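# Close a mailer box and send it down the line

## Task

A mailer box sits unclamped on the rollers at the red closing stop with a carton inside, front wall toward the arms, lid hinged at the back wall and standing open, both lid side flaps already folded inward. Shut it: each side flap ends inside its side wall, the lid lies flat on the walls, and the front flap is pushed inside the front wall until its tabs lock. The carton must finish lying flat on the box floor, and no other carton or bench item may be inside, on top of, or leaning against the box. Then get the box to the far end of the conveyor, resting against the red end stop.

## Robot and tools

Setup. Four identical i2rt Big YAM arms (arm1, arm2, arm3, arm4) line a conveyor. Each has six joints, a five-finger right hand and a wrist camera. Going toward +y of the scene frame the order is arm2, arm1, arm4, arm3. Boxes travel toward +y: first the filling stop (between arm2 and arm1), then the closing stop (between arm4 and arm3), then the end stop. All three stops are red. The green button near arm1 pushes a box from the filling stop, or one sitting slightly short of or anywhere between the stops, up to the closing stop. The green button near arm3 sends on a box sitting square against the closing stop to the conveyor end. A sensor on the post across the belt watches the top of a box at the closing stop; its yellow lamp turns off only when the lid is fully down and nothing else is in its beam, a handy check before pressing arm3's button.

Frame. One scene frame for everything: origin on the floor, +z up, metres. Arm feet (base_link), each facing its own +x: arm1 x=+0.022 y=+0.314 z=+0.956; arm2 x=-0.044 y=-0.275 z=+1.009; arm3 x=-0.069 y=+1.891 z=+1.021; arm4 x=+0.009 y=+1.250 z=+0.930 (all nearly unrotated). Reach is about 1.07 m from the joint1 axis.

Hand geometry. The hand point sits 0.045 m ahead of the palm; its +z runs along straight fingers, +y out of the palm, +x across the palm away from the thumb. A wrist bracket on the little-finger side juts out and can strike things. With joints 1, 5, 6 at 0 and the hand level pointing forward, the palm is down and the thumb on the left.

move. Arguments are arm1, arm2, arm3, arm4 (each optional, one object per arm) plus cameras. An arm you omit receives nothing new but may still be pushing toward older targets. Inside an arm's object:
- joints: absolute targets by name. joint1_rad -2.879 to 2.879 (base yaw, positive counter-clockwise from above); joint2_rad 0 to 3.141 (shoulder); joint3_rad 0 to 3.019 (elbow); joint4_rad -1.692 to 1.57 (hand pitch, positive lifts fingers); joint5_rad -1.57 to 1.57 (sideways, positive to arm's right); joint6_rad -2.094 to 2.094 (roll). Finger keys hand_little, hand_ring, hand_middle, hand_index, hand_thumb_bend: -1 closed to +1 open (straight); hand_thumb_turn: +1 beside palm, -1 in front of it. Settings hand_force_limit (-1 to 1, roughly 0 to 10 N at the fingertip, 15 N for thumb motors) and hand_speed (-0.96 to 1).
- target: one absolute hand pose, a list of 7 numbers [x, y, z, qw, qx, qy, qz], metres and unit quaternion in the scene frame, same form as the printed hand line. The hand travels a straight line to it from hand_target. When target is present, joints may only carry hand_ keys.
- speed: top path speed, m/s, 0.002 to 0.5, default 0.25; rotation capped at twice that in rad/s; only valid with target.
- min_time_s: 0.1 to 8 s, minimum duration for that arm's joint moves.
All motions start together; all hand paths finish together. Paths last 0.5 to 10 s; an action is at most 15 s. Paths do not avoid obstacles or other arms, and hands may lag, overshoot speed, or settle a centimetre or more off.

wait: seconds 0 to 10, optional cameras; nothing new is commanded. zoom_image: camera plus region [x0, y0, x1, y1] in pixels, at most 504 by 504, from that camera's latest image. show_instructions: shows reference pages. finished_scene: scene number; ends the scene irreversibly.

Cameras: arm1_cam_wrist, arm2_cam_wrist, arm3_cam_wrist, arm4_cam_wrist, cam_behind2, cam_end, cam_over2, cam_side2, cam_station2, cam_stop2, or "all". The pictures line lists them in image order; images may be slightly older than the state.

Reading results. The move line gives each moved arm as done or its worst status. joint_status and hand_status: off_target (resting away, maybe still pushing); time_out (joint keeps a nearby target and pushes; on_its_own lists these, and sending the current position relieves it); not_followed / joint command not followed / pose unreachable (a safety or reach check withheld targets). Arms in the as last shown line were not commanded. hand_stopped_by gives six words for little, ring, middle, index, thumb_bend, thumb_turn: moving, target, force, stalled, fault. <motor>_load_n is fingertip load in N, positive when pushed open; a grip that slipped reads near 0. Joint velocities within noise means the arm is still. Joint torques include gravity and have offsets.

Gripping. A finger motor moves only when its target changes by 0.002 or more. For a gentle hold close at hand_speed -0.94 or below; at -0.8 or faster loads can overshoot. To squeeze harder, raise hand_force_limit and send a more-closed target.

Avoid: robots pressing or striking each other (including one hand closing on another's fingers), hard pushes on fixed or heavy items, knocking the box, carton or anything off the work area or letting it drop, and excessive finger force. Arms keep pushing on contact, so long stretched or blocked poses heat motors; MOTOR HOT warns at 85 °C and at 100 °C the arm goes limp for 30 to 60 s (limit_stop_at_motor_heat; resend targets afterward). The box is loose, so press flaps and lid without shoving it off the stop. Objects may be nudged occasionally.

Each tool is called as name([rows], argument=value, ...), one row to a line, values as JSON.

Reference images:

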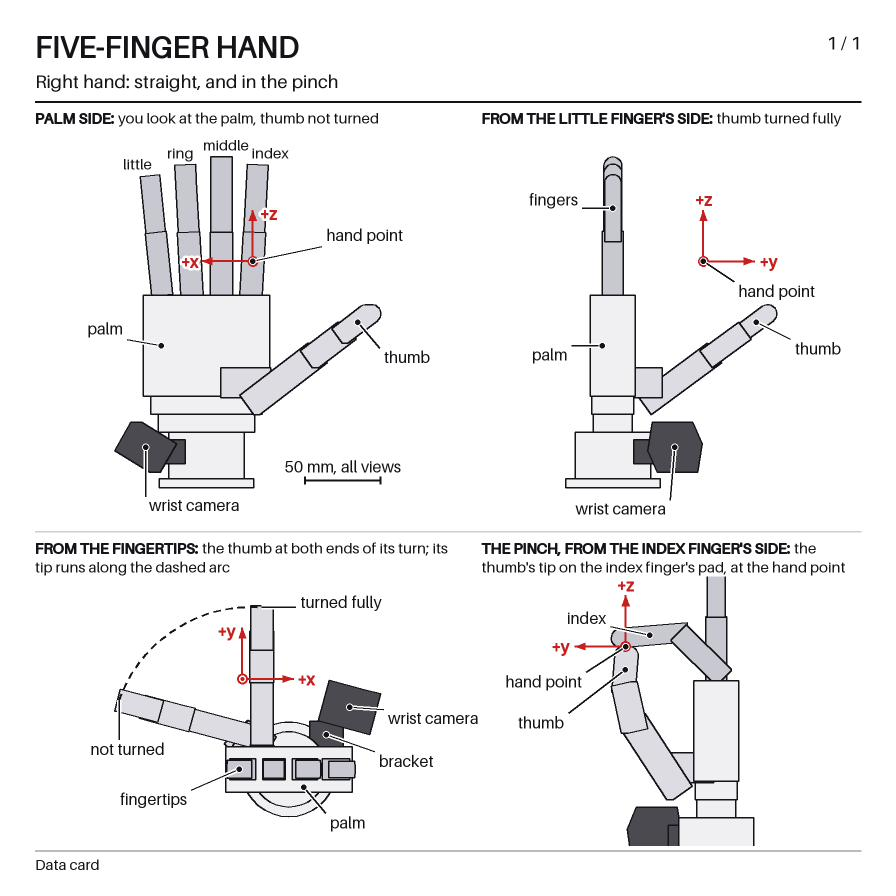

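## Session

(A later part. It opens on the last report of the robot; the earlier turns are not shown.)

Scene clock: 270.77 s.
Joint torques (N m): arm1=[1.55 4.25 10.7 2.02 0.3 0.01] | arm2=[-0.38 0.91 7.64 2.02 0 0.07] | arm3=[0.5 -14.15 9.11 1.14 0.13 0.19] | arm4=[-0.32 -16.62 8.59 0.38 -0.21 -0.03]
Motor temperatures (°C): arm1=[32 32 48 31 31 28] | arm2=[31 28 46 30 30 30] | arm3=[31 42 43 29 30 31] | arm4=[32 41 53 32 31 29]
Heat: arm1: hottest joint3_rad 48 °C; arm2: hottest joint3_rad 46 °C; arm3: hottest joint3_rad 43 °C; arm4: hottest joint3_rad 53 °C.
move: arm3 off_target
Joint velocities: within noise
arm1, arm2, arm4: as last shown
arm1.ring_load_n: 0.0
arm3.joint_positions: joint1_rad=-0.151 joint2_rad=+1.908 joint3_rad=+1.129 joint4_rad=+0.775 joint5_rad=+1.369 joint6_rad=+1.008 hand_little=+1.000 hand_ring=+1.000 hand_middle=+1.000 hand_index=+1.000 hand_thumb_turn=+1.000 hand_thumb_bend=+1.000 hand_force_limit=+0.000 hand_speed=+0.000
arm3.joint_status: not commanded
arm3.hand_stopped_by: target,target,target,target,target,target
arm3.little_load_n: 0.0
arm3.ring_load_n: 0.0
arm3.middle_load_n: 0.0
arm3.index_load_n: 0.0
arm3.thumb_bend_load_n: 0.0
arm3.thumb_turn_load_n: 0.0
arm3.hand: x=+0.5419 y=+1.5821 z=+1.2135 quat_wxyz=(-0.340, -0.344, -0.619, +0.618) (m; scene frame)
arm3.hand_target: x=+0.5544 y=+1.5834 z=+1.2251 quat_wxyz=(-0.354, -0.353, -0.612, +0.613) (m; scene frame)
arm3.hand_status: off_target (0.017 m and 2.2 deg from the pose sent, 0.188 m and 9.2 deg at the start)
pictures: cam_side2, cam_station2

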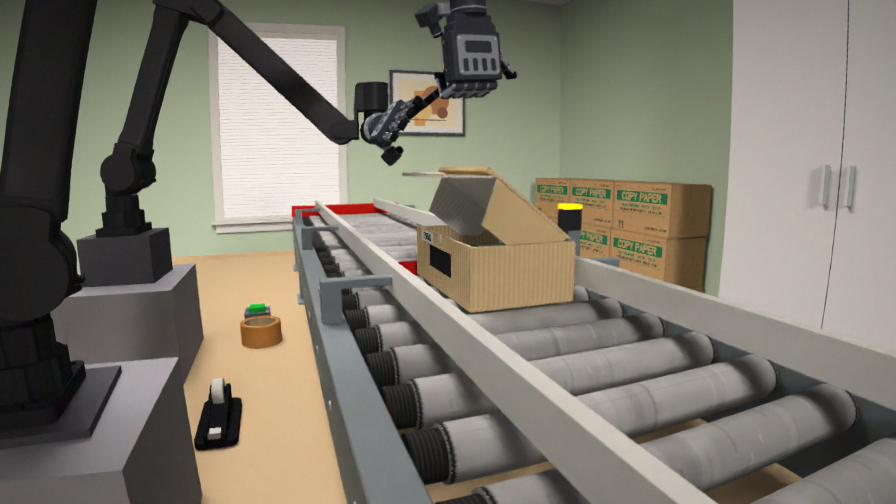

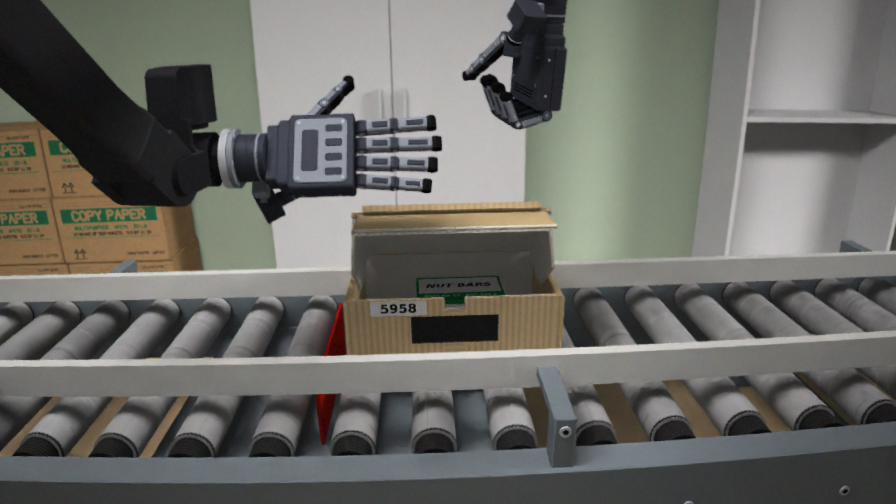

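move(arm3={"target": [0.575, 1.580, 1.172, 0.3536, 0.3536, 0.6124, -0.6124], "speed": 0.1})

move(arm3={"target": [0.600, 1.580, 1.143, 0.4256, 0.4256, 0.5647, -0.5647], "speed": 0.08}, cameras=["cam_side2"])

zoom_image(camera="cam_side2", region=[320, 130, 560, 310])

Scene clock: 275.30 s.
Joint torques (N m): arm1=[1.49 4.25 10.69 1.99 0.3 0.01] | arm2=[-1.03 1.26 7.68 1.89 0.05 0.02] | arm3=[0.15 -15.56 8.81 2.19 0.17 0.14] | arm4=[-0.32 -16.62 8.58 0.38 -0.21 -0.03]
Motor temperatures (°C): arm1=[32 32 48 31 31 28] | arm2=[31 28 46 30 30 30] | arm3=[31 42 43 28 30 31] | arm4=[32 41 53 32 31 29]
Heat: arm1: hottest joint3_rad 48 °C; arm2: hottest joint3_rad 46 °C; arm3: hottest joint3_rad 43 °C; arm4: hottest joint3_rad 53 °C.
move: arm3 off_target
Joint velocities: within noise
arm1.joint_positions: joint1_rad=+0.146 joint2_rad=+0.638 joint3_rad=+1.447 joint4_rad=-1.211 joint5_rad=+0.121 joint6_rad=-1.223 hand_little=+1.000 hand_ring=+1.000 hand_middle=+1.000 hand_index=+1.000 hand_thumb_turn=+1.000 hand_thumb_bend=+1.000 hand_force_limit=+0.000 hand_speed=-0.800
arm1.joint_status: not commanded
arm1.hand_stopped_by: target,target,target,target,target,target
arm1.little_load_n: 0.0
arm1.ring_load_n: 0.5
arm1.middle_load_n: 0.0
arm1.index_load_n: 0.0
arm1.thumb_bend_load_n: 0.0
arm1.thumb_turn_load_n: 0.0
arm1.hand: x=+0.2763 y=+0.2789 z=+1.4931 quat_wxyz=(-0.096, +0.827, -0.113, +0.542) (m; scene frame)
arm1.hand_target: x=+0.2742 y=+0.2784 z=+1.5065 quat_wxyz=(-0.100, +0.818, -0.113, +0.555) (m; scene frame)
arm1.hand_status: not commanded
arm2.joint_positions: joint1_rad=-0.143 joint2_rad=+0.629 joint3_rad=+1.377 joint4_rad=-1.236 joint5_rad=-0.055 joint6_rad=-1.030 hand_little=+1.000 hand_ring=+1.000 hand_middle=+1.000 hand_index=+1.000 hand_thumb_turn=+1.000 hand_thumb_bend=+1.000 hand_force_limit=+0.000 hand_speed=-0.800
arm2.joint_status: not commanded
arm2.hand_stopped_by: target,target,target,target,target,target
arm2.little_load_n: 0.0
arm2.ring_load_n: 0.0
arm2.middle_load_n: 0.0
arm2.index_load_n: 0.0
arm2.thumb_bend_load_n: 0.0
arm2.thumb_turn_load_n: 0.0
arm2.hand: x=+0.1904 y=-0.3606 z=+1.4990 quat_wxyz=(-0.100, +0.797, -0.316, +0.505) (m; scene frame)
arm2.hand_target: x=+0.1895 y=-0.3604 z=+1.5107 quat_wxyz=(-0.101, +0.791, -0.313, +0.516) (m; scene frame)
arm2.hand_status: not commanded
arm3.joint_positions: joint1_rad=-0.151 joint2_rad=+2.045 joint3_rad=+1.175 joint4_rad=+0.823 joint5_rad=+1.370 joint6_rad=+1.026 hand_little=+1.000 hand_ring=+1.000 hand_middle=+1.000 hand_index=+1.000 hand_thumb_turn=+1.000 hand_thumb_bend=+1.000 hand_force_limit=+0.000 hand_speed=+0.000
arm3.joint_status: not commanded
arm3.hand_stopped_by: target,target,target,target,target,target
arm3.little_load_n: 0.0
arm3.ring_load_n: 0.0
arm3.middle_load_n: 0.0
arm3.index_load_n: 0.0
arm3.thumb_bend_load_n: 0.0
arm3.thumb_turn_load_n: 0.0
arm3.hand: x=+0.5596 y=+1.5785 z=+1.1542 quat_wxyz=(-0.331, -0.338, -0.626, +0.620) (m; scene frame)
arm3.hand_target: x=+0.5740 y=+1.5806 z=+1.1721 quat_wxyz=(-0.354, -0.354, -0.613, +0.612) (m; scene frame)
arm3.hand_status: off_target (0.024 m and 3.6 deg from the pose sent, 0.053 m and 2.2 deg at the start)
arm4: as last shown
pictures: none

Scene clock: 277.53 s.
Joint torques (N m): arm1=[1.55 4.25 10.7 2 0.3 0.01] | arm2=[-0.44 1.38 7.64 1.84 0.05 0.03] | arm3=[0.26 -16.09 8.57 1.91 0.06 0.2] | arm4=[-0.32 -16.56 8.58 0.38 -0.21 -0.03]
Motor temperatures (°C): arm1=[32 32 48 31 31 28] | arm2=[31 28 46 30 30 30] | arm3=[31 42 43 29 29 31] | arm4=[32 41 53 32 31 29]
Heat: arm1: hottest joint3_rad 48 °C; arm2: hottest joint3_rad 46 °C; arm3: hottest joint3_rad 43 °C; arm4: hottest joint3_rad 53 °C.
move: arm3 off_target
Joint velocities: within noise
arm1, arm2, arm4: as last shown
arm1.ring_load_n: 0.0
arm3.joint_positions: joint1_rad=-0.144 joint2_rad=+2.172 joint3_rad=+1.265 joint4_rad=+0.882 joint5_rad=+1.381 joint6_rad=+1.256 hand_little=+1.000 hand_ring=+1.000 hand_middle=+1.000 hand_index=+1.000 hand_thumb_turn=+1.000 hand_thumb_bend=+1.000 hand_force_limit=+0.000 hand_speed=+0.000
arm3.joint_status: not commanded
arm3.hand_stopped_by: target,target,target,target,target,target
arm3.little_load_n: 0.0
arm3.ring_load_n: 0.0
arm3.middle_load_n: 0.0
arm3.index_load_n: 0.0
arm3.thumb_bend_load_n: 0.0
arm3.thumb_turn_load_n: 0.0
arm3.hand: x=+0.5851 y=+1.5767 z=+1.1331 quat_wxyz=(-0.406, -0.414, -0.576, +0.576) (m; scene frame)
arm3.hand_target: x=+0.5991 y=+1.5803 z=+1.1429 quat_wxyz=(-0.425, -0.425, -0.565, +0.565) (m; scene frame)
arm3.hand_status: off_target (0.018 m and 3.2 deg from the pose sent, 0.042 m and 17.6 deg at the start)
pictures: cam_side2

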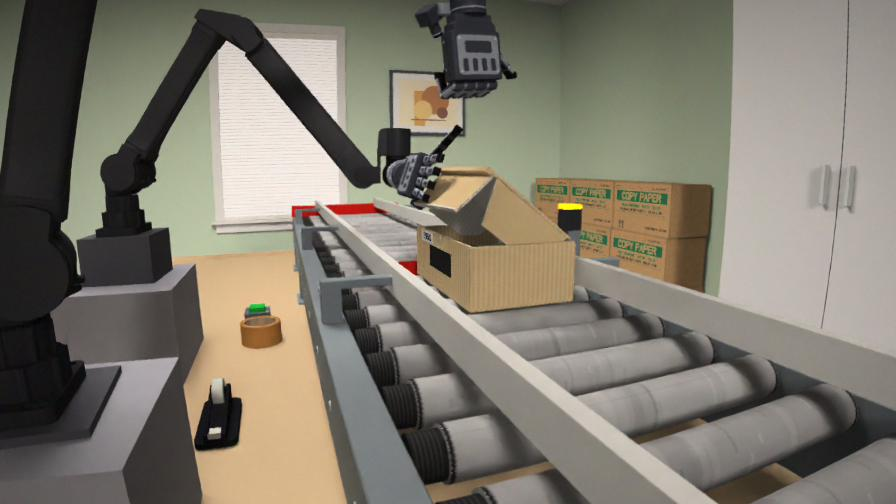

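Scaled by 2.100 from the camera's 896x504 image, which has a finer 1280x720 frame.

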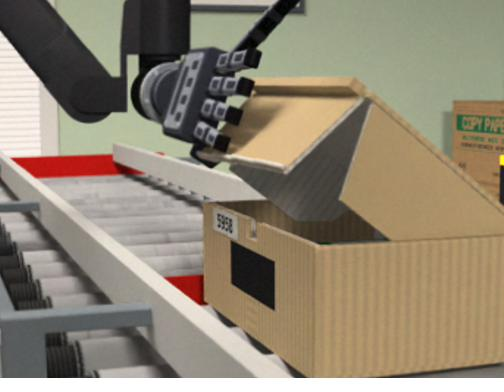

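Excellent clearance. Continue around the arc.

move(arm3={"target": [0.615, 1.580, 1.140, 0.5, 0.5, 0.5, -0.5], "speed": 0.1})

move(arm3={"target": [0.625, 1.583, 1.145, 0.5417, 0.5417, 0.4545, -0.4545], "speed": 0.1}, cameras=["cam_side2","cam_station2"])

zoom_image(camera="cam_side2", region=[320, 130, 560, 310])

zoom_image(camera="cam_station2", region=[300, 180, 600, 380])

Scene clock: 284.00 s.
Joint torques (N m): arm1=[1.55 4.25 10.7 2.02 0.3 0.01] | arm2=[-0.67 0.91 7.76 1.98 0.06 0.04] | arm3=[0.38 -16.32 9.26 1.8 -0.5 0.4] | arm4=[-0.32 -16.62 8.58 0.38 -0.21 -0.03]
Motor temperatures (°C): arm1=[32 32 48 31 31 28] | arm2=[31 28 46 30 30 30] | arm3=[31 42 44 29 29 31] | arm4=[32 41 52 32 31 29]
Heat: arm1: hottest joint3_rad 48 °C; arm2: hottest joint3_rad 46 °C; arm3: hottest joint3_rad 44 °C; arm4: hottest joint3_rad 52 °C.
move: arm3 off_target
Joint velocities: within noise
arm1, arm2: as last shown
arm3.joint_positions: joint1_rad=-0.139 joint2_rad=+2.243 joint3_rad=+1.332 joint4_rad=+0.895 joint5_rad=+1.401 joint6_rad=+1.509 hand_little=+1.000 hand_ring=+1.000 hand_middle=+1.000 hand_index=+1.000 hand_thumb_turn=+1.000 hand_thumb_bend=+1.000 hand_force_limit=+0.000 hand_speed=+0.000
arm3.joint_status: not commanded
arm3.hand_stopped_by: target,target,target,target,target,target
arm3.little_load_n: 0.0
arm3.ring_load_n: 0.0
arm3.middle_load_n: 0.0
arm3.index_load_n: 0.0
arm3.thumb_bend_load_n: -0.5
arm3.thumb_turn_load_n: 0.0
arm3.hand: x=+0.5954 y=+1.5753 z=+1.1301 quat_wxyz=(-0.474, -0.489, -0.513, +0.522) (m; scene frame)
arm3.hand_target: x=+0.6136 y=+1.5806 z=+1.1401 quat_wxyz=(-0.500, -0.499, -0.500, +0.501) (m; scene frame)
arm3.hand_status: off_target (0.022 m and 4.4 deg from the pose sent, 0.031 m and 19.1 deg at the start)
arm4.joint_positions: joint1_rad=+0.202 joint2_rad=+1.753 joint3_rad=+1.998 joint4_rad=-1.677 joint5_rad=-0.006 joint6_rad=+1.624 hand_little=-1.000 hand_ring=-1.000 hand_middle=-1.000 hand_index=-1.000 hand_thumb_turn=+1.000 hand_thumb_bend=+1.000 hand_force_limit=+0.000 hand_speed=+0.000
arm4.joint_status: not commanded
arm4.hand_stopped_by: target,target,target,target,target,target
arm4.little_load_n: 0.0
arm4.ring_load_n: 0.0
arm4.middle_load_n: 0.0
arm4.index_load_n: 0.0
arm4.thumb_bend_load_n: 0.0
arm4.thumb_turn_load_n: 0.0
arm4.hand: x=+0.5632 y=+1.4871 z=+1.2492 quat_wxyz=(-0.064, +0.127, -0.990, -0.017) (m; scene frame)
arm4.hand_target: x=+0.5598 y=+1.4800 z=+1.2396 quat_wxyz=(-0.050, +0.127, -0.991, -0.015) (m; scene frame)
arm4.hand_status: not commanded
pictures: none

Scene clock: 285.47 s.
Joint torques (N m): arm1=[1.55 4.31 10.69 2 0.3 0.01] | arm2=[-0.32 0.38 7.68 2 0 0.02] | arm3=[1.14 -16.91 11.73 2.04 -1.54 0.6] | arm4=[-0.32 -16.62 8.57 0.39 -0.21 -0.03]
Motor temperatures (°C): arm1=[32 32 48 31 31 28] | arm2=[31 28 46 30 30 30] | arm3=[31 42 44 29 30 31] | arm4=[32 41 52 32 31 29]
Heat: arm1: hottest joint3_rad 48 °C; arm2: hottest joint3_rad 46 °C; arm3: hottest joint3_rad 44 °C; arm4: hottest joint3_rad 52 °C.
move: arm3 off_target
Joint velocities: within noise
arm1, arm2, arm4: as last shown
arm3.joint_positions: joint1_rad=-0.139 joint2_rad=+2.283 joint3_rad=+1.342 joint4_rad=+0.909 joint5_rad=+1.439 joint6_rad=+1.627 hand_little=+1.000 hand_ring=+1.000 hand_middle=+1.000 hand_index=+1.000 hand_thumb_turn=+1.000 hand_thumb_bend=+1.000 hand_force_limit=+0.000 hand_speed=+0.000
arm3.joint_status: not commanded
arm3.hand_stopped_by: target,target,target,target,target,target
arm3.little_load_n: 0.5
arm3.ring_load_n: 0.0
arm3.middle_load_n: 0.0
arm3.index_load_n: 0.0
arm3.thumb_bend_load_n: 0.0
arm3.thumb_turn_load_n: 0.0
arm3.hand: x=+0.5855 y=+1.5734 z=+1.1159 quat_wxyz=(-0.490, -0.524, -0.478, +0.506) (m; scene frame)
arm3.hand_target: x=+0.6197 y=+1.5853 z=+1.1460 quat_wxyz=(-0.543, -0.539, -0.454, +0.457) (m; scene frame)
arm3.hand_status: off_target (0.050 m and 9.1 deg from the pose sent, 0.034 m and 14.2 deg at the start)
pictures: cam_side2, cam_station2

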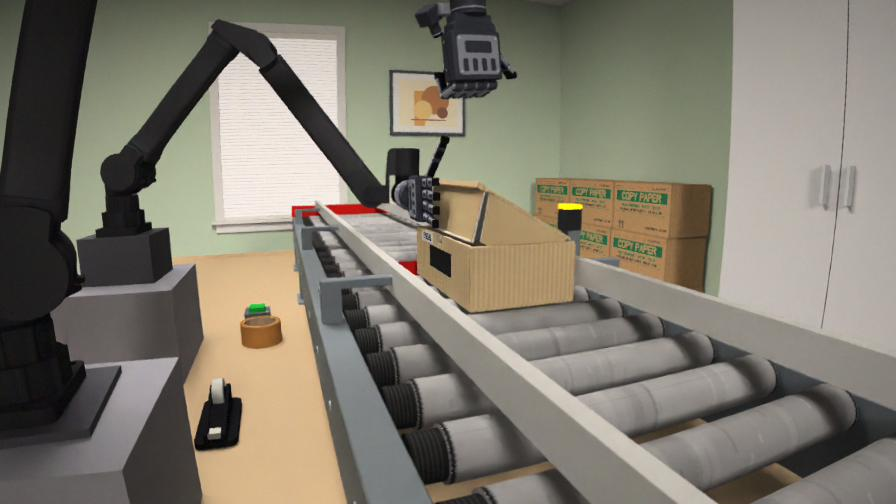

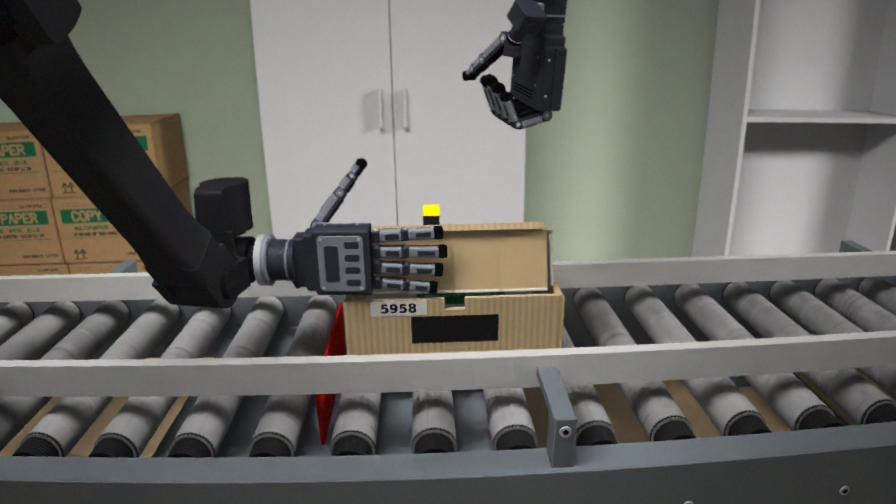

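Scaled by 2.100 from the camera's 896x504 image, which has a finer 1280x720 frame.

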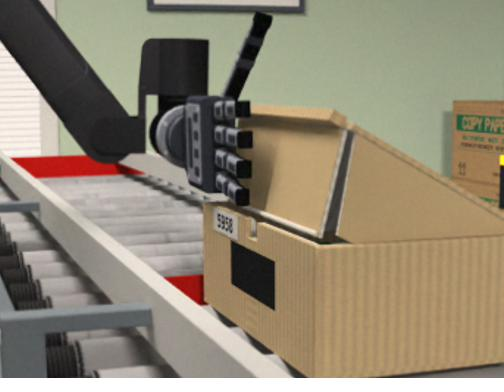

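Scaled by 1.680 from the camera's 896x504 image, which has a finer 1280x720 frame.

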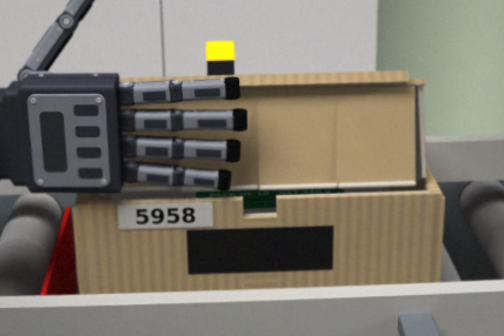

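move(arm3={"target": [0.640, 1.580, 1.160, 0.561, 0.561, 0.4305, -0.4305], "speed": 0.1}, cameras=["cam_side2","cam_station2","cam_stop2"])

zoom_image(camera="cam_side2", region=[320, 130, 560, 310])

zoom_image(camera="cam_station2", region=[300, 180, 600, 380])

Scene clock: 295.33 s.
Joint torques (N m): arm1=[1.49 4.25 10.7 2 0.3 0] | arm2=[-0.67 1.26 7.56 1.96 -0.06 0.04] | arm3=[1.61 -17.67 13.85 2.24 -2.34 0.8] | arm4=[-0.32 -16.67 8.58 0.39 -0.2 -0.03]
Motor temperatures (°C): arm1=[32 32 48 31 31 28] | arm2=[31 28 46 30 30 30] | arm3=[31 43 45 29 34 32] | arm4=[32 41 51 32 31 29]
Heat: arm1: hottest joint3_rad 48 °C; arm2: hottest joint3_rad 46 °C; arm3: hottest joint3_rad 45 °C; arm4: hottest joint3_rad 51 °C.
move: arm3 off_target
Joint velocities: within noise
arm1, arm2, arm4: as last shown
arm3.joint_positions: joint1_rad=-0.145 joint2_rad=+2.300 joint3_rad=+1.365 joint4_rad=+0.911 joint5_rad=+1.462 joint6_rad=+1.647 hand_little=+1.000 hand_ring=+1.000 hand_middle=+1.000 hand_index=+1.000 hand_thumb_turn=+1.000 hand_thumb_bend=+1.000 hand_force_limit=+0.000 hand_speed=+0.000
arm3.joint_status: not commanded
arm3.hand_stopped_by: target,target,target,target,target,target
arm3.little_load_n: 0.0
arm3.ring_load_n: 0.0
arm3.middle_load_n: 0.0
arm3.index_load_n: 0.0
arm3.thumb_bend_load_n: 0.0
arm3.thumb_turn_load_n: 0.0
arm3.hand: x=+0.5841 y=+1.5675 z=+1.1149 quat_wxyz=(-0.490, -0.537, -0.463, +0.507) (m; scene frame)
arm3.hand_target: x=+0.6297 y=+1.5846 z=+1.1623 quat_wxyz=(-0.564, -0.556, -0.429, +0.435) (m; scene frame)
arm3.hand_status: off_target (0.073 m and 12.8 deg from the pose sent, 0.070 m and 13.8 deg at the start)
pictures: cam_side2, cam_station2, cam_stop2

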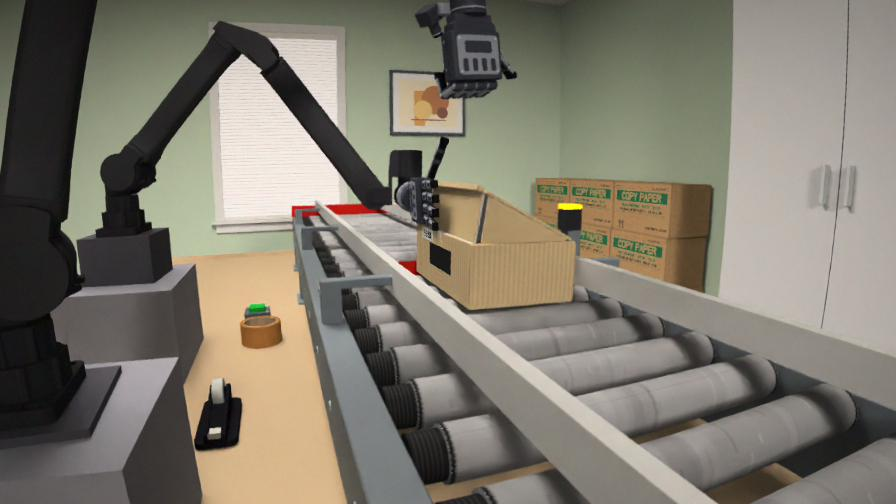

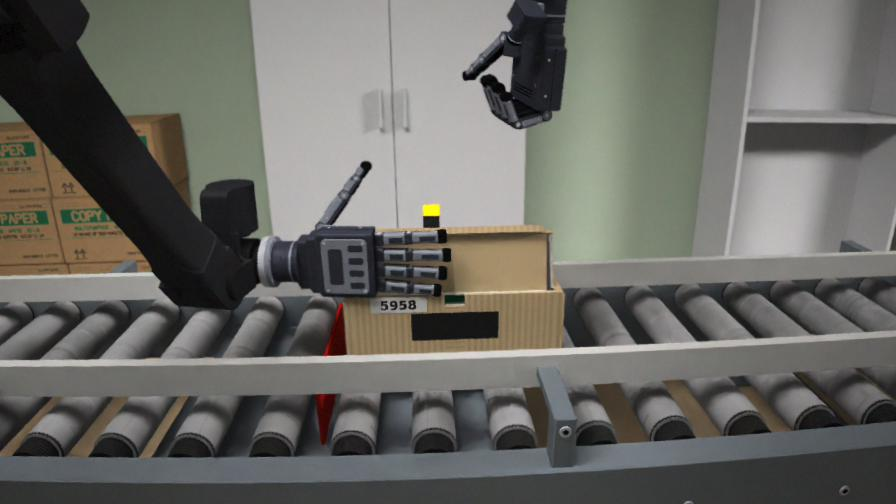

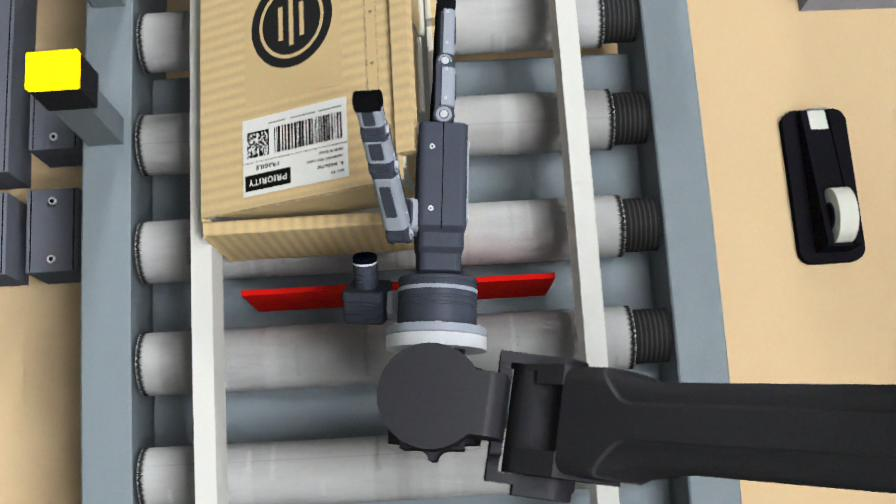

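Scaled by 2.100 from the camera's 896x504 image, which has a finer 1280x720 frame.

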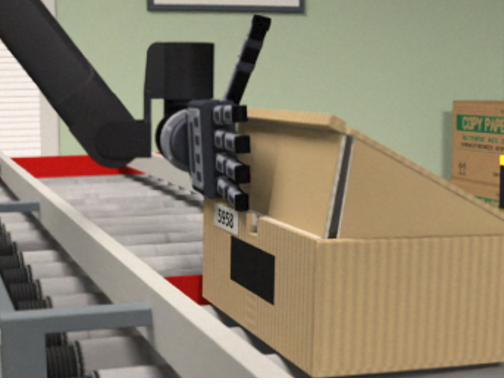

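Scaled by 1.680 from the camera's 896x504 image, which has a finer 1280x720 frame.

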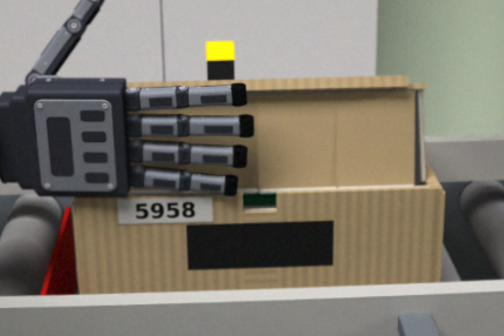

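move(arm4={"target": [0.605, 1.505, 1.130, 0, -0.1305, 0.9914, 0], "speed": 0.2})

move(arm4={"target": [0.605, 1.505, 1.085, 0, -0.1305, 0.9914, 0], "speed": 0.08}, cameras=["cam_side2","cam_station2"])

zoom_image(camera="cam_side2", region=[320, 130, 560, 310])

zoom_image(camera="cam_station2", region=[300, 180, 600, 380])

Scene clock: 306.87 s.
Joint torques (N m): arm1=[1.55 4.25 10.7 2.02 0.3 0.01] | arm2=[-0.73 0.73 7.65 1.81 0.07 0.02] | arm3=[1.55 -17.55 13.85 2.24 -2.35 0.81] | arm4=[1.38 -19.66 11.79 0.75 -0.01 0.1]
Motor temperatures (°C): arm1=[32 32 48 31 31 28] | arm2=[31 28 46 30 30 30] | arm3=[31 43 47 29 42 32] | arm4=[32 40 51 32 31 29]
Heat: arm1: hottest joint3_rad 48 °C; arm2: hottest joint3_rad 46 °C; arm3: hottest joint3_rad 47 °C; arm4: hottest joint3_rad 51 °C.
move: arm4 done
Joint velocities: within noise
arm1, arm2, arm3: as last shown
arm3.index_load_n: -0.5
arm4.joint_positions: joint1_rad=+0.202 joint2_rad=+1.959 joint3_rad=+1.984 joint4_rad=-1.615 joint5_rad=+0.001 joint6_rad=+1.624 hand_little=-1.000 hand_ring=-1.000 hand_middle=-1.000 hand_index=-1.000 hand_thumb_turn=+1.000 hand_thumb_bend=+1.000 hand_force_limit=+0.000 hand_speed=+0.000
arm4.joint_status: not commanded
arm4.hand_stopped_by: target,target,target,target,target,target
arm4.little_load_n: 0.0
arm4.ring_load_n: 0.0
arm4.middle_load_n: 0.0
arm4.index_load_n: 0.0
arm4.thumb_bend_load_n: 0.0
arm4.thumb_turn_load_n: 0.0
arm4.hand: x=+0.6011 y=+1.4984 z=+1.1230 quat_wxyz=(+0.012, +0.127, -0.992, +0.001) (m; scene frame)
arm4.hand_target: x=+0.6048 y=+1.5049 z=+1.1301 quat_wxyz=(+0.000, +0.130, -0.991, +0.000) (m; scene frame)
arm4.hand_status: done (0.010 m and 1.5 deg from the pose sent, 0.128 m and 7.6 deg at the start)
pictures: none

Scene clock: 307.93 s.
Joint torques (N m): arm1=[1.55 4.25 10.69 2 0.3 0.01] | arm2=[-0.09 1.38 7.62 1.89 -0.02 0.03] | arm3=[1.67 -17.9 13.83 2.24 -2.46 0.65] | arm4=[1.38 -17.9 7.64 1.16 0.01 0.1]
Motor temperatures (°C): arm1=[32 32 48 31 31 28] | arm2=[31 28 46 30 30 30] | arm3=[31 43 47 29 42 32] | arm4=[32 40 51 32 31 29]
Heat: arm1: hottest joint3_rad 48 °C; arm2: hottest joint3_rad 46 °C; arm3: hottest joint3_rad 47 °C; arm4: hottest joint3_rad 51 °C.
move: arm4 off_target
Joint velocities: within noise
arm1, arm2, arm3: as last shown
arm2.index_load_n: -0.5
arm3.joint_positions: joint1_rad=-0.146 joint2_rad=+2.304 joint3_rad=+1.365 joint4_rad=+0.911 joint5_rad=+1.466 joint6_rad=+1.663 hand_little=+1.000 hand_ring=+1.000 hand_middle=+1.000 hand_index=+1.000 hand_thumb_turn=+1.000 hand_thumb_bend=+1.000 hand_force_limit=+0.000 hand_speed=+0.000
arm3.little_load_n: -0.5
arm3.index_load_n: 0.0
arm3.hand: x=+0.5826 y=+1.5672 z=+1.1130 quat_wxyz=(-0.492, -0.541, -0.459, +0.505) (m; scene frame)
arm3.hand_target: x=+0.6296 y=+1.5845 z=+1.1624 quat_wxyz=(-0.564, -0.556, -0.429, +0.435) (m; scene frame)
arm4.joint_positions: joint1_rad=+0.202 joint2_rad=+1.938 joint3_rad=+1.916 joint4_rad=-1.506 joint5_rad=+0.001 joint6_rad=+1.624 hand_little=-1.000 hand_ring=-1.000 hand_middle=-1.000 hand_index=-1.000 hand_thumb_turn=+1.000 hand_thumb_bend=+1.000 hand_force_limit=+0.000 hand_speed=+0.000
arm4.joint_status: not commanded
arm4.hand_stopped_by: target,target,target,target,target,target
arm4.little_load_n: -1.5
arm4.ring_load_n: 0.0
arm4.middle_load_n: 0.0
arm4.index_load_n: 0.0
arm4.thumb_bend_load_n: 0.0
arm4.thumb_turn_load_n: 0.0
arm4.hand: x=+0.6103 y=+1.5014 z=+1.1109 quat_wxyz=(-0.018, +0.127, -0.992, -0.005) (m; scene frame)
arm4.hand_target: x=+0.6045 y=+1.5046 z=+1.0855 quat_wxyz=(+0.000, +0.131, -0.991, +0.000) (m; scene frame)
arm4.hand_status: off_target (0.027 m and 2.1 deg from the pose sent, 0.039 m and 1.5 deg at the start)
pictures: cam_side2, cam_station2

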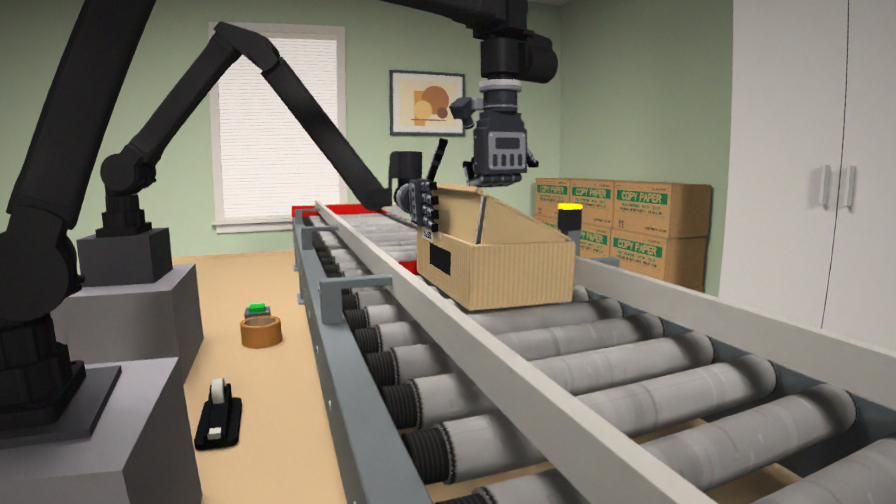

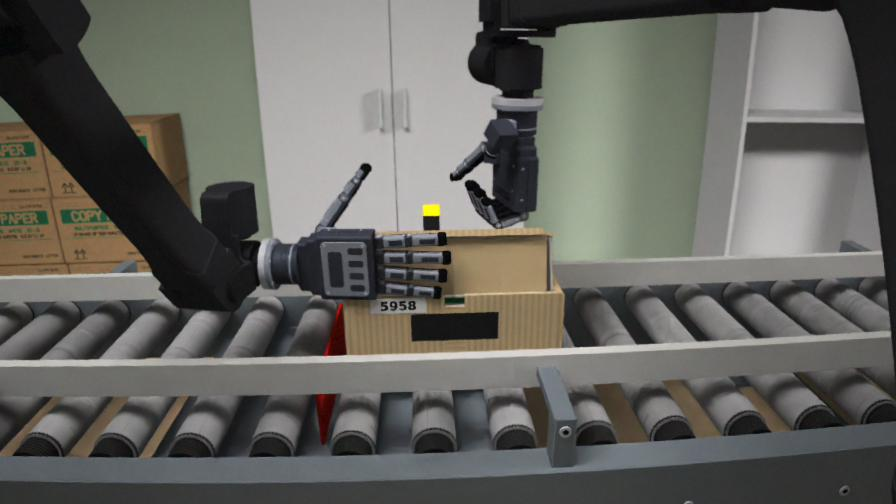

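Scaled by 2.100 from the camera's 896x504 image, which has a finer 1280x720 frame.

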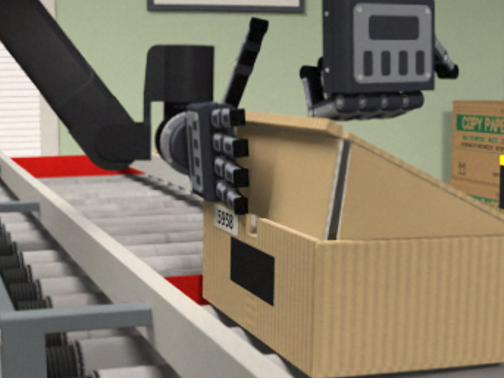

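Scaled by 1.680 from the camera's 896x504 image, which has a finer 1280x720 frame.

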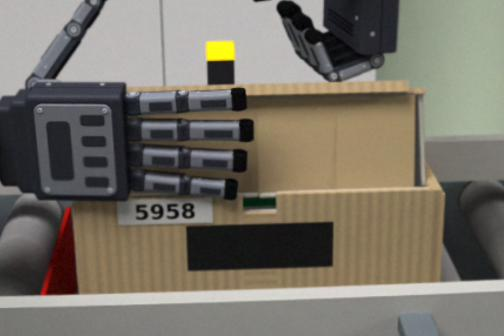

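move(arm3={"target": [0.600, 1.580, 1.130, 0.561, 0.561, 0.4305, -0.4305], "speed": 0.05}, arm4={"target": [0.603, 1.505, 1.065, 0, -0.1305, 0.9914, 0], "speed": 0.05}, cameras=["cam_side2","cam_station2"])

zoom_image(camera="cam_side2", region=[320, 130, 560, 310])

zoom_image(camera="cam_station2", region=[300, 180, 600, 380])

Scene clock: 314.30 s.
Joint torques (N m): arm1=[1.49 4.31 10.7 1.99 0.3 0.01] | arm2=[-0.03 0.85 7.77 1.83 0.02 0.05] | arm3=[0.85 -17.96 7.57 2.15 -2.11 0.7] | arm4=[1.44 -17.03 7.47 1.14 -0.04 0.11]
Motor temperatures (°C): arm1=[32 32 48 31 31 28] | arm2=[31 28 46 30 30 30] | arm3=[31 44 48 29 45 32] | arm4=[32 39 50 32 31 29]
Heat: arm1: hottest joint3_rad 48 °C; arm2: hottest joint3_rad 46 °C; arm3: hottest joint3_rad 48 °C; arm4: hottest joint3_rad 50 °C.
move: arm3 off_target; arm4 off_target
Joint velocities: within noise
arm1, arm2: as last shown
arm2.index_load_n: 0.0
arm3.joint_positions: joint1_rad=-0.148 joint2_rad=+2.312 joint3_rad=+1.344 joint4_rad=+0.980 joint5_rad=+1.444 joint6_rad=+1.700 hand_little=+1.000 hand_ring=+1.000 hand_middle=+1.000 hand_index=+1.000 hand_thumb_turn=+1.000 hand_thumb_bend=+1.000 hand_force_limit=+0.000 hand_speed=+0.000
arm3.joint_status: not commanded
arm3.hand_stopped_by: target,target,target,target,target,target
arm3.little_load_n: 0.5
arm3.ring_load_n: -0.5
arm3.middle_load_n: 0.0
arm3.index_load_n: 0.0
arm3.thumb_bend_load_n: 0.0
arm3.thumb_turn_load_n: 0.5
arm3.hand: x=+0.5761 y=+1.5682 z=+1.1125 quat_wxyz=(-0.517, -0.553, -0.442, +0.482) (m; scene frame)
arm3.hand_target: x=+0.5980 y=+1.5809 z=+1.1305 quat_wxyz=(-0.562, -0.558, -0.429, +0.434) (m; scene frame)
arm3.hand_status: off_target (0.032 m and 7.9 deg from the pose sent, 0.027 m and 12.3 deg at the start)
arm4.joint_positions: joint1_rad=+0.202 joint2_rad=+1.930 joint3_rad=+1.865 joint4_rad=-1.453 joint5_rad=+0.003 joint6_rad=+1.625 hand_little=-1.000 hand_ring=-1.000 hand_middle=-1.000 hand_index=-1.000 hand_thumb_turn=+1.000 hand_thumb_bend=+1.000 hand_force_limit=+0.000 hand_speed=+0.000
arm4.joint_status: not commanded
arm4.hand_stopped_by: target,target,target,target,target,target
arm4.little_load_n: -2.0
arm4.ring_load_n: 0.0
arm4.middle_load_n: 0.5
arm4.index_load_n: 0.0
arm4.thumb_bend_load_n: 0.0
arm4.thumb_turn_load_n: 0.0
arm4.hand: x=+0.6097 y=+1.5009 z=+1.0968 quat_wxyz=(-0.023, +0.127, -0.992, -0.005) (m; scene frame)
arm4.hand_target: x=+0.6022 y=+1.5045 z=+1.0659 quat_wxyz=(+0.000, +0.130, -0.991, +0.000) (m; scene frame)
arm4.hand_status: off_target (0.033 m and 2.7 deg from the pose sent, 0.047 m and 2.1 deg at the start)
pictures: cam_side2, cam_station2

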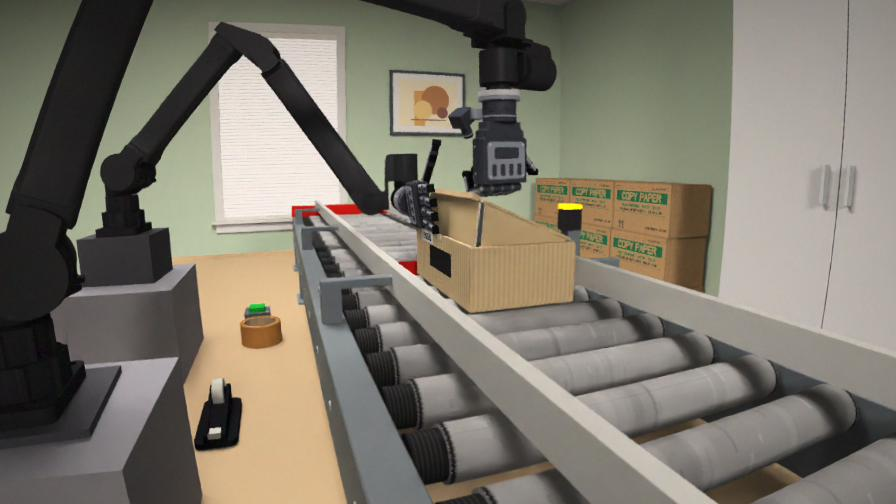

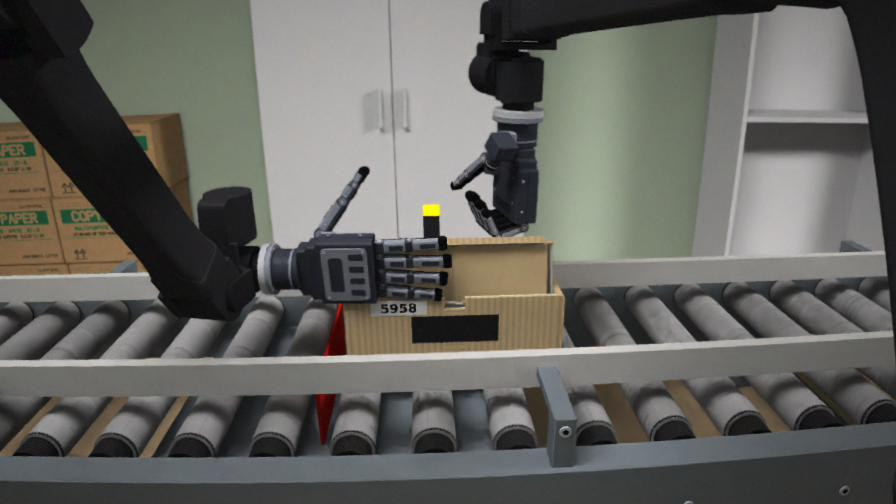

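Scaled by 2.100 from the camera's 896x504 image, which has a finer 1280x720 frame.

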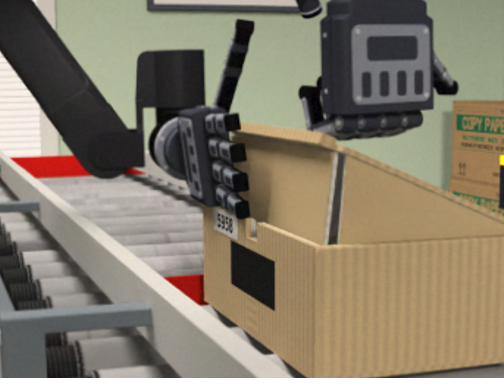

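Scaled by 1.680 from the camera's 896x504 image, which has a finer 1280x720 frame.

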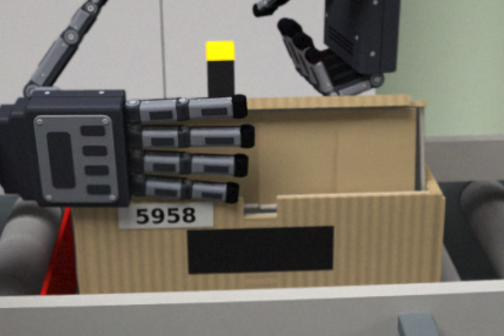

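move(arm3={"target": [0.560, 1.585, 1.135, 0.5417, 0.5417, 0.4545, -0.4545], "speed": 0.08})

move(arm3={"target": [0.47, 1.600, 1.160, 0.4956, 0.4685, 0.5296, -0.5044], "speed": 0.15}, arm4={"target": [0.600, 1.510, 1.045, 0, -0.1305, 0.9914, 0], "speed": 0.05}, cameras=["cam_side2","cam_station2"])

zoom_image(camera="cam_side2", region=[320, 130, 560, 310])

zoom_image(camera="cam_station2", region=[300, 180, 600, 380])

Scene clock: 320.30 s.
Joint torques (N m): arm1=[1.55 4.25 10.7 2 0.3 0] | arm2=[-0.97 0.91 7.72 1.74 -0.04 0.02] | arm3=[0.15 -20.01 4.71 1.8 0 0.18] | arm4=[1.44 -17.03 8.43 0.88 -0.03 0.1]
Motor temperatures (°C): arm1=[32 32 48 31 31 28] | arm2=[31 28 46 30 30 30] | arm3=[31 44 47 29 45 32] | arm4=[32 39 49 32 31 29]
Heat: arm1: hottest joint3_rad 48 °C; arm2: hottest joint3_rad 46 °C; arm3: hottest joint3_rad 47 °C; arm4: hottest joint3_rad 49 °C.
move: arm3 off_target
Joint velocities: within noise
arm1.joint_positions: joint1_rad=+0.146 joint2_rad=+0.638 joint3_rad=+1.447 joint4_rad=-1.211 joint5_rad=+0.121 joint6_rad=-1.223 hand_little=+1.000 hand_ring=+1.000 hand_middle=+1.000 hand_index=+1.000 hand_thumb_turn=+1.000 hand_thumb_bend=+1.000 hand_force_limit=+0.000 hand_speed=-0.800
arm1.joint_status: not commanded
arm1.hand_stopped_by: target,target,target,target,target,target
arm1.little_load_n: 0.0
arm1.ring_load_n: 0.0
arm1.middle_load_n: 0.0
arm1.index_load_n: 0.0
arm1.thumb_bend_load_n: 0.0
arm1.thumb_turn_load_n: 0.0
arm1.hand: x=+0.2763 y=+0.2789 z=+1.4931 quat_wxyz=(-0.096, +0.827, -0.113, +0.542) (m; scene frame)
arm1.hand_target: x=+0.2742 y=+0.2784 z=+1.5065 quat_wxyz=(-0.100, +0.818, -0.113, +0.555) (m; scene frame)
arm1.hand_status: not commanded
arm2.joint_positions: joint1_rad=-0.143 joint2_rad=+0.629 joint3_rad=+1.377 joint4_rad=-1.236 joint5_rad=-0.055 joint6_rad=-1.030 hand_little=+1.000 hand_ring=+1.000 hand_middle=+1.000 hand_index=+1.000 hand_thumb_turn=+1.000 hand_thumb_bend=+1.000 hand_force_limit=+0.000 hand_speed=-0.800
arm2.joint_status: not commanded
arm2.hand_stopped_by: target,target,target,target,target,target
arm2.little_load_n: 0.0
arm2.ring_load_n: 0.0
arm2.middle_load_n: 0.0
arm2.index_load_n: 0.0
arm2.thumb_bend_load_n: 0.0
arm2.thumb_turn_load_n: 0.0
arm2.hand: x=+0.1904 y=-0.3606 z=+1.4990 quat_wxyz=(-0.100, +0.797, -0.316, +0.505) (m; scene frame)
arm2.hand_target: x=+0.1895 y=-0.3604 z=+1.5107 quat_wxyz=(-0.101, +0.791, -0.313, +0.516) (m; scene frame)
arm2.hand_status: not commanded
arm3.joint_positions: joint1_rad=-0.144 joint2_rad=+2.259 joint3_rad=+1.222 joint4_rad=+1.006 joint5_rad=+1.381 joint6_rad=+1.712 hand_little=+1.000 hand_ring=+1.000 hand_middle=+1.000 hand_index=+1.000 hand_thumb_turn=+1.000 hand_thumb_bend=+1.000 hand_force_limit=+0.000 hand_speed=+0.000
arm3.joint_status: not commanded
arm3.hand_stopped_by: target,target,target,target,target,target
arm3.little_load_n: 0.5
arm3.ring_load_n: 0.0
arm3.middle_load_n: 0.0
arm3.index_load_n: 0.0
arm3.thumb_bend_load_n: 0.0
arm3.thumb_turn_load_n: 0.0
arm3.hand: x=+0.5567 y=+1.5805 z=+1.1081 quat_wxyz=(-0.524, -0.533, -0.470, +0.470) (m; scene frame)
arm3.hand_target: x=+0.5598 y=+1.5849 z=+1.1345 quat_wxyz=(-0.542, -0.542, -0.455, +0.455) (m; scene frame)
arm3.hand_status: off_target (0.027 m and 3.4 deg from the pose sent, 0.032 m and 4.7 deg at the start)
arm4: as last shown
arm4.joint_positions: joint1_rad=+0.202 joint2_rad=+1.930 joint3_rad=+1.854 joint4_rad=-1.447 joint5_rad=+0.003 joint6_rad=+1.625 hand_little=-1.000 hand_ring=-1.000 hand_middle=-1.000 hand_index=-1.000 hand_thumb_turn=+1.000 hand_thumb_bend=+1.000 hand_force_limit=+0.000 hand_speed=+0.000
arm4.little_load_n: -0.5
arm4.middle_load_n: 0.0
arm4.hand: x=+0.6082 y=+1.5005 z=+1.0926 quat_wxyz=(-0.021, +0.127, -0.992, -0.005) (m; scene frame)
arm4.hand_target: x=+0.6023 y=+1.5045 z=+1.0659 quat_wxyz=(+0.000, +0.130, -0.991, +0.000) (m; scene frame)
pictures: none

Scene clock: 322.07 s.
Joint torques (N m): arm1=[1.49 4.25 10.7 2.02 0.3 0.01] | arm2=[-0.5 0.56 7.56 1.85 -0.04 0.04] | arm3=[-0.85 -14.86 4.23 2.26 -0.01 -0.1] | arm4=[1.79 -16.79 8.53 1.1 -0.02 0.18]
Motor temperatures (°C): arm1=[32 32 48 31 31 28] | arm2=[31 28 46 30 30 30] | arm3=[31 44 47 29 43 32] | arm4=[32 39 49 32 31 29]
Heat: arm1: hottest joint3_rad 48 °C; arm2: hottest joint3_rad 46 °C; arm3: hottest joint3_rad 47 °C; arm4: hottest joint3_rad 49 °C.
move: arm3 off_target; arm4 off_target
Joint velocities: within noise
arm1, arm2: as last shown
arm1.middle_load_n: 0.5
arm1.index_load_n: -0.5
arm3.joint_positions: joint1_rad=-0.148 joint2_rad=+1.994 joint3_rad=+0.866 joint4_rad=+1.096 joint5_rad=+1.311 joint6_rad=+1.505 hand_little=+1.000 hand_ring=+1.000 hand_middle=+1.000 hand_index=+1.000 hand_thumb_turn=+1.000 hand_thumb_bend=+1.000 hand_force_limit=+0.000 hand_speed=+0.000
arm3.joint_status: not commanded
arm3.hand_stopped_by: target,target,target,target,target,target
arm3.little_load_n: 0.0
arm3.ring_load_n: 0.0
arm3.middle_load_n: 0.0
arm3.index_load_n: 0.0
arm3.thumb_bend_load_n: 0.0
arm3.thumb_turn_load_n: 0.0
arm3.hand: x=+0.4713 y=+1.6041 z=+1.1460 quat_wxyz=(-0.489, -0.464, -0.539, +0.506) (m; scene frame)
arm3.hand_target: x=+0.4699 y=+1.6001 z=+1.1599 quat_wxyz=(-0.495, -0.469, -0.530, +0.504) (m; scene frame)
arm3.hand_status: off_target (0.015 m and 1.5 deg from the pose sent, 0.103 m and 11.3 deg at the start)
arm4.joint_positions: joint1_rad=+0.206 joint2_rad=+1.934 joint3_rad=+1.808 joint4_rad=-1.402 joint5_rad=+0.003 joint6_rad=+1.625 hand_little=-1.000 hand_ring=-1.000 hand_middle=-1.000 hand_index=-1.000 hand_thumb_turn=+1.000 hand_thumb_bend=+1.000 hand_force_limit=+0.000 hand_speed=+0.000
arm4.joint_status: not commanded
arm4.hand_stopped_by: target,target,target,target,target,target
arm4.little_load_n: -0.5
arm4.ring_load_n: 0.0
arm4.middle_load_n: 0.0
arm4.index_load_n: 0.5
arm4.thumb_bend_load_n: 0.0
arm4.thumb_turn_load_n: 0.0
arm4.hand: x=+0.6048 y=+1.5026 z=+1.0723 quat_wxyz=(-0.018, +0.129, -0.991, -0.004) (m; scene frame)
arm4.hand_target: x=+0.5992 y=+1.5095 z=+1.0456 quat_wxyz=(+0.000, +0.131, -0.991, +0.000) (m; scene frame)
arm4.hand_status: off_target (0.029 m and 2.1 deg from the pose sent, 0.049 m and 2.4 deg at the start)
pictures: cam_side2, cam_station2

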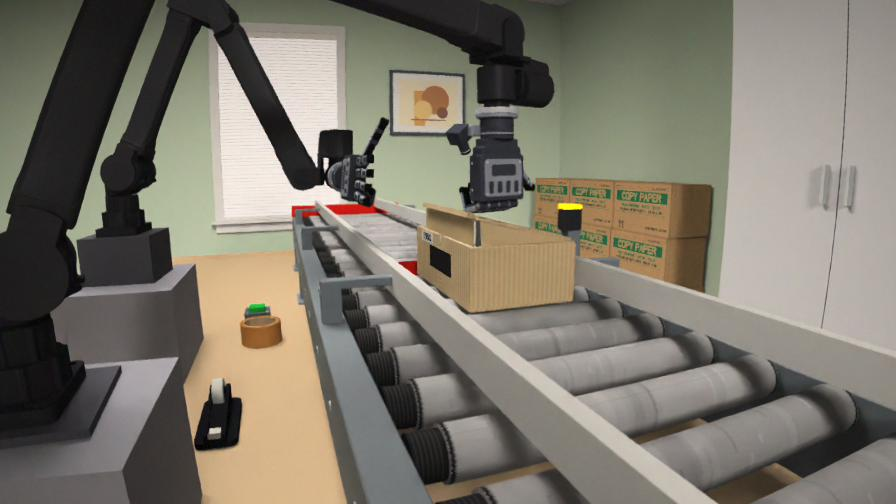

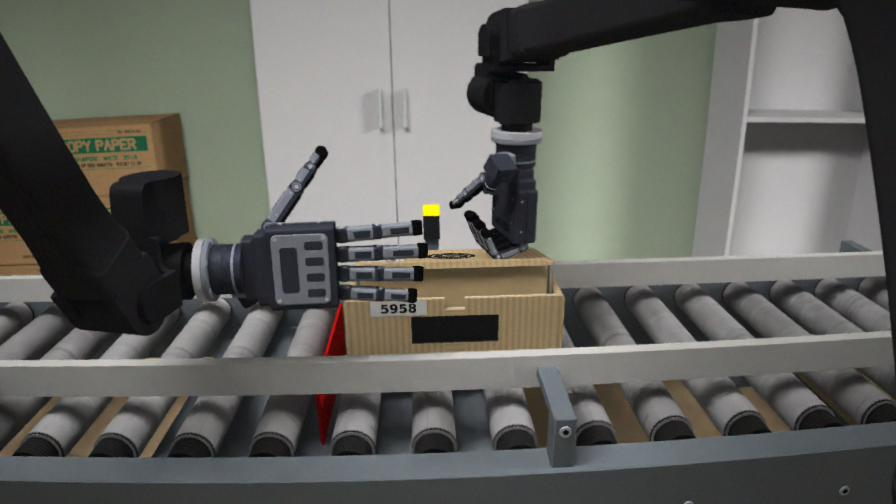

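Scaled by 2.100 from the camera's 896x504 image, which has a finer 1280x720 frame.

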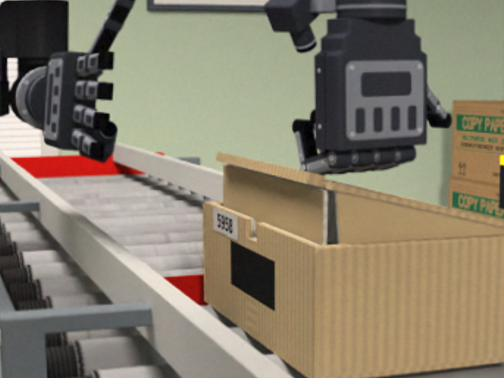

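Scaled by 1.680 from the camera's 896x504 image, which has a finer 1280x720 frame.

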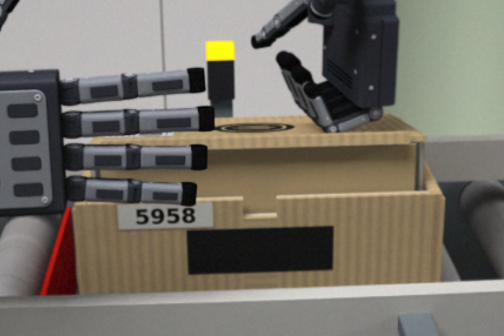

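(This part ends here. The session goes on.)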